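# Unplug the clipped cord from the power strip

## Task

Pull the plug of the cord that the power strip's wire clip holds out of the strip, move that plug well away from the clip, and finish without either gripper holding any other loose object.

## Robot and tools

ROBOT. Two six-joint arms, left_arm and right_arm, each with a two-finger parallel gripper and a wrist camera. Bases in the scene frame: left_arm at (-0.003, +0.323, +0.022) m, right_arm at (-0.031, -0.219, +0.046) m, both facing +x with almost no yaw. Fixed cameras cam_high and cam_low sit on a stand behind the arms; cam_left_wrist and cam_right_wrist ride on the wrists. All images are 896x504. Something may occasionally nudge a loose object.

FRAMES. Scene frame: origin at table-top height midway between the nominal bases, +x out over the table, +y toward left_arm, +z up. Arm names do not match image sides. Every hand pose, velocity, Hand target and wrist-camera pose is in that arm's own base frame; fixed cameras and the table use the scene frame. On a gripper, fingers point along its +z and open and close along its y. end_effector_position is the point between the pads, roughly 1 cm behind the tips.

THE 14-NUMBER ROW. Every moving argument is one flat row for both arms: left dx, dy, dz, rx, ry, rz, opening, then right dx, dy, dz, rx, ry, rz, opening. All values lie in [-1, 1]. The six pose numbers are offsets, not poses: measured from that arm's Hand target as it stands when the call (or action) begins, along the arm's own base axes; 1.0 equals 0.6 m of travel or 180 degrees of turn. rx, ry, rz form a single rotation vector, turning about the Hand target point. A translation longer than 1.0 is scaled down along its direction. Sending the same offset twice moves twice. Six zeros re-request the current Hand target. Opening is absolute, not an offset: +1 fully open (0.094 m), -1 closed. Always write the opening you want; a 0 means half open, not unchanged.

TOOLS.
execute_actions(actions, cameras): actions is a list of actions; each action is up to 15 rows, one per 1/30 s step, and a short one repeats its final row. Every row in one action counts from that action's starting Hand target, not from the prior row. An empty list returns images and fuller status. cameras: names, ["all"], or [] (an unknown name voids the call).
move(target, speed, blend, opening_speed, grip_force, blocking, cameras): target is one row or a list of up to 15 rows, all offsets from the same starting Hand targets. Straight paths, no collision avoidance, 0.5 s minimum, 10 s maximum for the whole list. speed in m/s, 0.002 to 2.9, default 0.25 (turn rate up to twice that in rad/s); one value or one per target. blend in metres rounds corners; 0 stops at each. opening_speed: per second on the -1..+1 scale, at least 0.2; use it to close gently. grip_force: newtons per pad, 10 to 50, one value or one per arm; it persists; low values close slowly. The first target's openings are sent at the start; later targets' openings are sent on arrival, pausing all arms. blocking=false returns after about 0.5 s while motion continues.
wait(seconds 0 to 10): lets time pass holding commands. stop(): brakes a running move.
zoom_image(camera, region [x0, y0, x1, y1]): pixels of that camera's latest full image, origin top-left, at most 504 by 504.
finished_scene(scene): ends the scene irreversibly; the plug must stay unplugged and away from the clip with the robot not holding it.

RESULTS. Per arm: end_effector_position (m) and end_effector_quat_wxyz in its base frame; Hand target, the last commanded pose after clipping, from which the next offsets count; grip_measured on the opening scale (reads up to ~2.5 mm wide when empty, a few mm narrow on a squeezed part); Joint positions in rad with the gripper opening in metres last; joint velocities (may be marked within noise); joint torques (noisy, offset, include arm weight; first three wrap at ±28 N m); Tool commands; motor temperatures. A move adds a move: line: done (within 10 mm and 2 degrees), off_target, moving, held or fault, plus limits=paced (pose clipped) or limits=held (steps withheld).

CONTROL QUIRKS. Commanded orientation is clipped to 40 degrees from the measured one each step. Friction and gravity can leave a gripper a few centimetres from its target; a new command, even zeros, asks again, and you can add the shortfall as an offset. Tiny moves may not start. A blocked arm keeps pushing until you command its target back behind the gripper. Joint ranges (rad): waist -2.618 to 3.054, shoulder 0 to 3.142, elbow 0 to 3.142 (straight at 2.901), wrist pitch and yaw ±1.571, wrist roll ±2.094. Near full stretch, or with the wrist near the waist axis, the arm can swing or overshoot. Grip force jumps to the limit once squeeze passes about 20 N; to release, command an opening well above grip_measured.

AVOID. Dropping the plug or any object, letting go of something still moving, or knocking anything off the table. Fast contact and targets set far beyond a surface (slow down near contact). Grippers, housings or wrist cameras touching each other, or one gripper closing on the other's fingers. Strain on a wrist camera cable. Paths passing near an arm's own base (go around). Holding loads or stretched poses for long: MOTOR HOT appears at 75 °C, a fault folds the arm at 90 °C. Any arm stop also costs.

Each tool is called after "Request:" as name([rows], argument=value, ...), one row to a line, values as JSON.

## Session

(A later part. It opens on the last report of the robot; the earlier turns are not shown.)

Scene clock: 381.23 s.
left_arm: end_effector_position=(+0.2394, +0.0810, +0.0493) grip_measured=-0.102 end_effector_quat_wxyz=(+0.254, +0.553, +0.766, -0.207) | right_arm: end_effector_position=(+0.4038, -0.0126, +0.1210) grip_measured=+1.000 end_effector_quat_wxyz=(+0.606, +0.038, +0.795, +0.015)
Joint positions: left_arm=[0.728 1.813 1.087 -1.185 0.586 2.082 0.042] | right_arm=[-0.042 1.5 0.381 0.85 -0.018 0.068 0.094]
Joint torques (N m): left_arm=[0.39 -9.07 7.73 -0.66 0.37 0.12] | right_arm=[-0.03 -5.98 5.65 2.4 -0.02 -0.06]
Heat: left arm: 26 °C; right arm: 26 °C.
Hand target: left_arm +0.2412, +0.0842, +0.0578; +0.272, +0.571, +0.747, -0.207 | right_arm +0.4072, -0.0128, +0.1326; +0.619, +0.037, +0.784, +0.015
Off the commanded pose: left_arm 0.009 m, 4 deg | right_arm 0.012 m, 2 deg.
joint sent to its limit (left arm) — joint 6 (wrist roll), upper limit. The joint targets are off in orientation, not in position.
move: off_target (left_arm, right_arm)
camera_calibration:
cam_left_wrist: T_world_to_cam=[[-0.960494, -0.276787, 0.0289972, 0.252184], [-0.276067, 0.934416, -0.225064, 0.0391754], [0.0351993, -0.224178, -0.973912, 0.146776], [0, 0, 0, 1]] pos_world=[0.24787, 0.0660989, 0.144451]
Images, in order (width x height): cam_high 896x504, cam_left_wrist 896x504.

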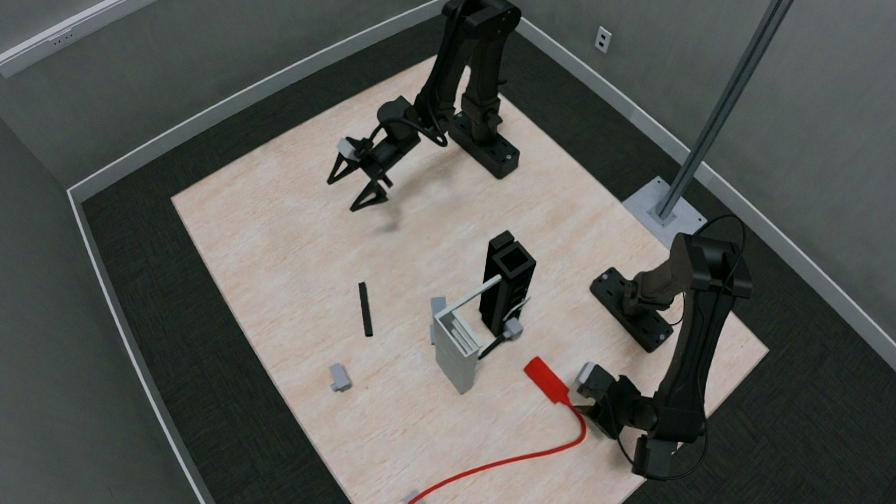

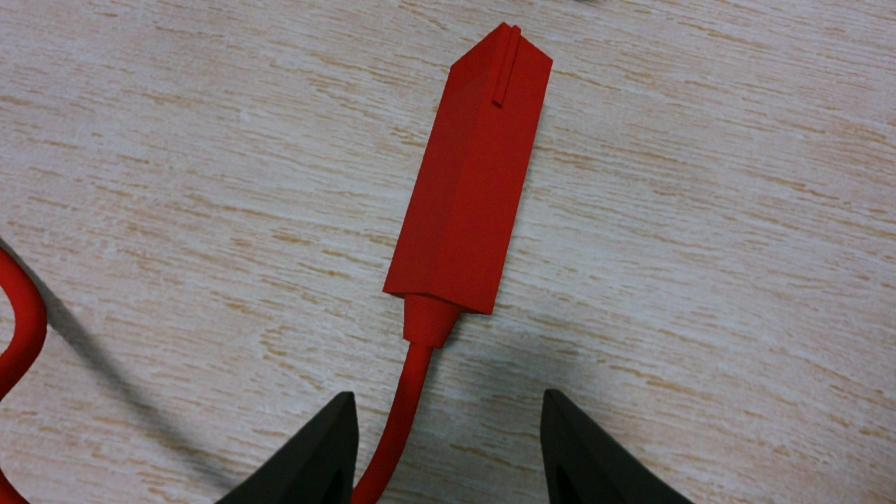

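Request:
zoom_image(camera="cam_high", region=[480, 300, 720, 500])

Request:
zoom_image(camera="cam_left_wrist", region=[0, 200, 500, 504])

Scaled by 2.100.

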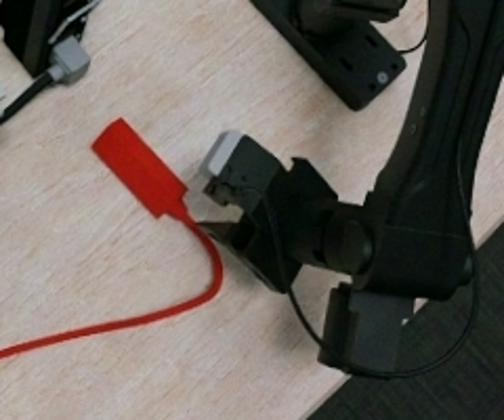

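Scaled by 1.008.

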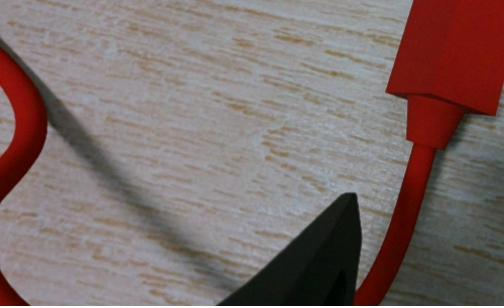

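Request:
zoom_image(camera="cam_high", region=[540, 360, 640, 460])

Scaled by 5.040.

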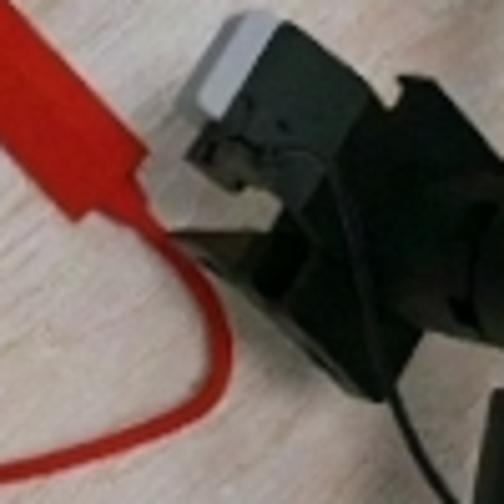

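Request:
move(target=[-0.02, 0.03, 0.12, 0, 0, 0, -0.1, 0, 0, 0, 0, 0, 0, 1], speed=0.15, cameras=["cam_left_wrist", "cam_high"])

Scene clock: 400.17 s.
left_arm: end_effector_position=(+0.2289, +0.1001, +0.1214) grip_measured=-0.102 end_effector_quat_wxyz=(+0.238, +0.537, +0.785, -0.198) | right_arm: end_effector_position=(+0.4038, -0.0126, +0.1210) grip_measured=+1.000 end_effector_quat_wxyz=(+0.606, +0.038, +0.795, +0.015)
Joint positions: left_arm=[0.787 1.723 1.298 -1.487 0.539 2.082 0.042] | right_arm=[-0.042 1.5 0.381 0.85 -0.018 0.068 0.094]
Joint torques (N m): left_arm=[0.42 -8.29 8.83 -0.74 0.3 0.11] | right_arm=[-0.08 -5.81 5.68 2.35 -0.02 -0.03]
Heat: left arm: 26 °C; right arm: 26 °C.
Hand target: left_arm +0.2292, +0.1020, +0.1297; +0.272, +0.571, +0.747, -0.208 | right_arm +0.4072, -0.0128, +0.1326; +0.619, +0.037, +0.784, +0.015
Off the commanded pose: left_arm 0.009 m, 7 deg | right_arm 0.012 m, 2 deg.
joint sent to its limit (left arm) — joint 6 (wrist roll), upper limit. The joint targets are off in orientation, not in position.
move: off_target (left_arm, right_arm)
camera_calibration:
cam_left_wrist: T_world_to_cam=[[-0.946366, -0.319361, 0.048988, 0.243919], [-0.322795, 0.928009, -0.18602, 0.0413302], [0.0139462, -0.191856, -0.981324, 0.224238], [0, 0, 0, 1]] pos_world=[0.24105, 0.0825648, 0.21579]
Images, in order (width x height): cam_high 896x504, cam_left_wrist 896x504.

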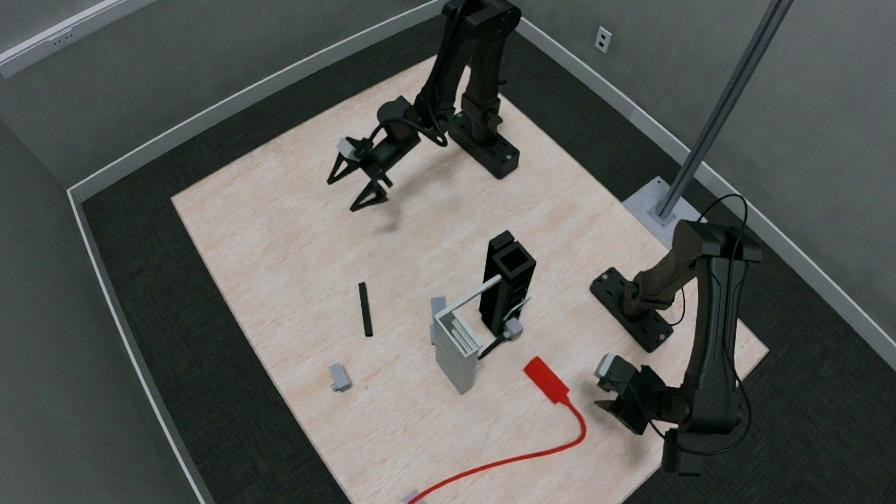

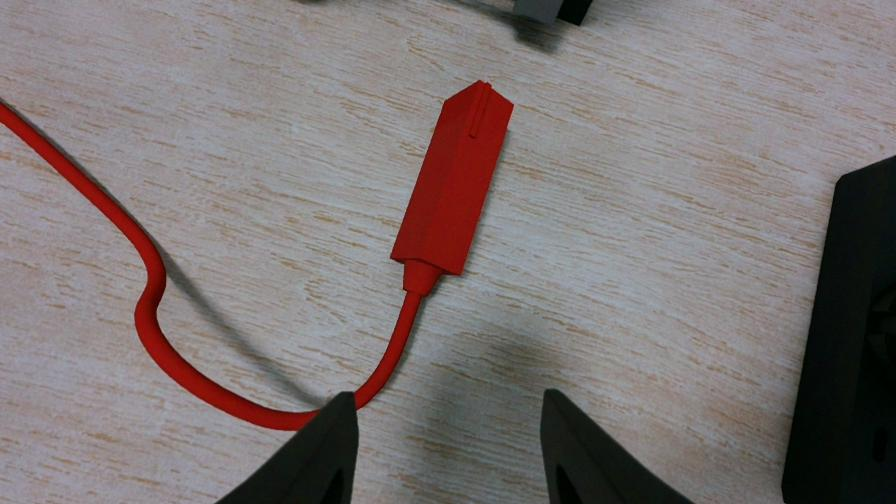

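Request:
finished_scene(scene=2)

The scene is finished: the task was done.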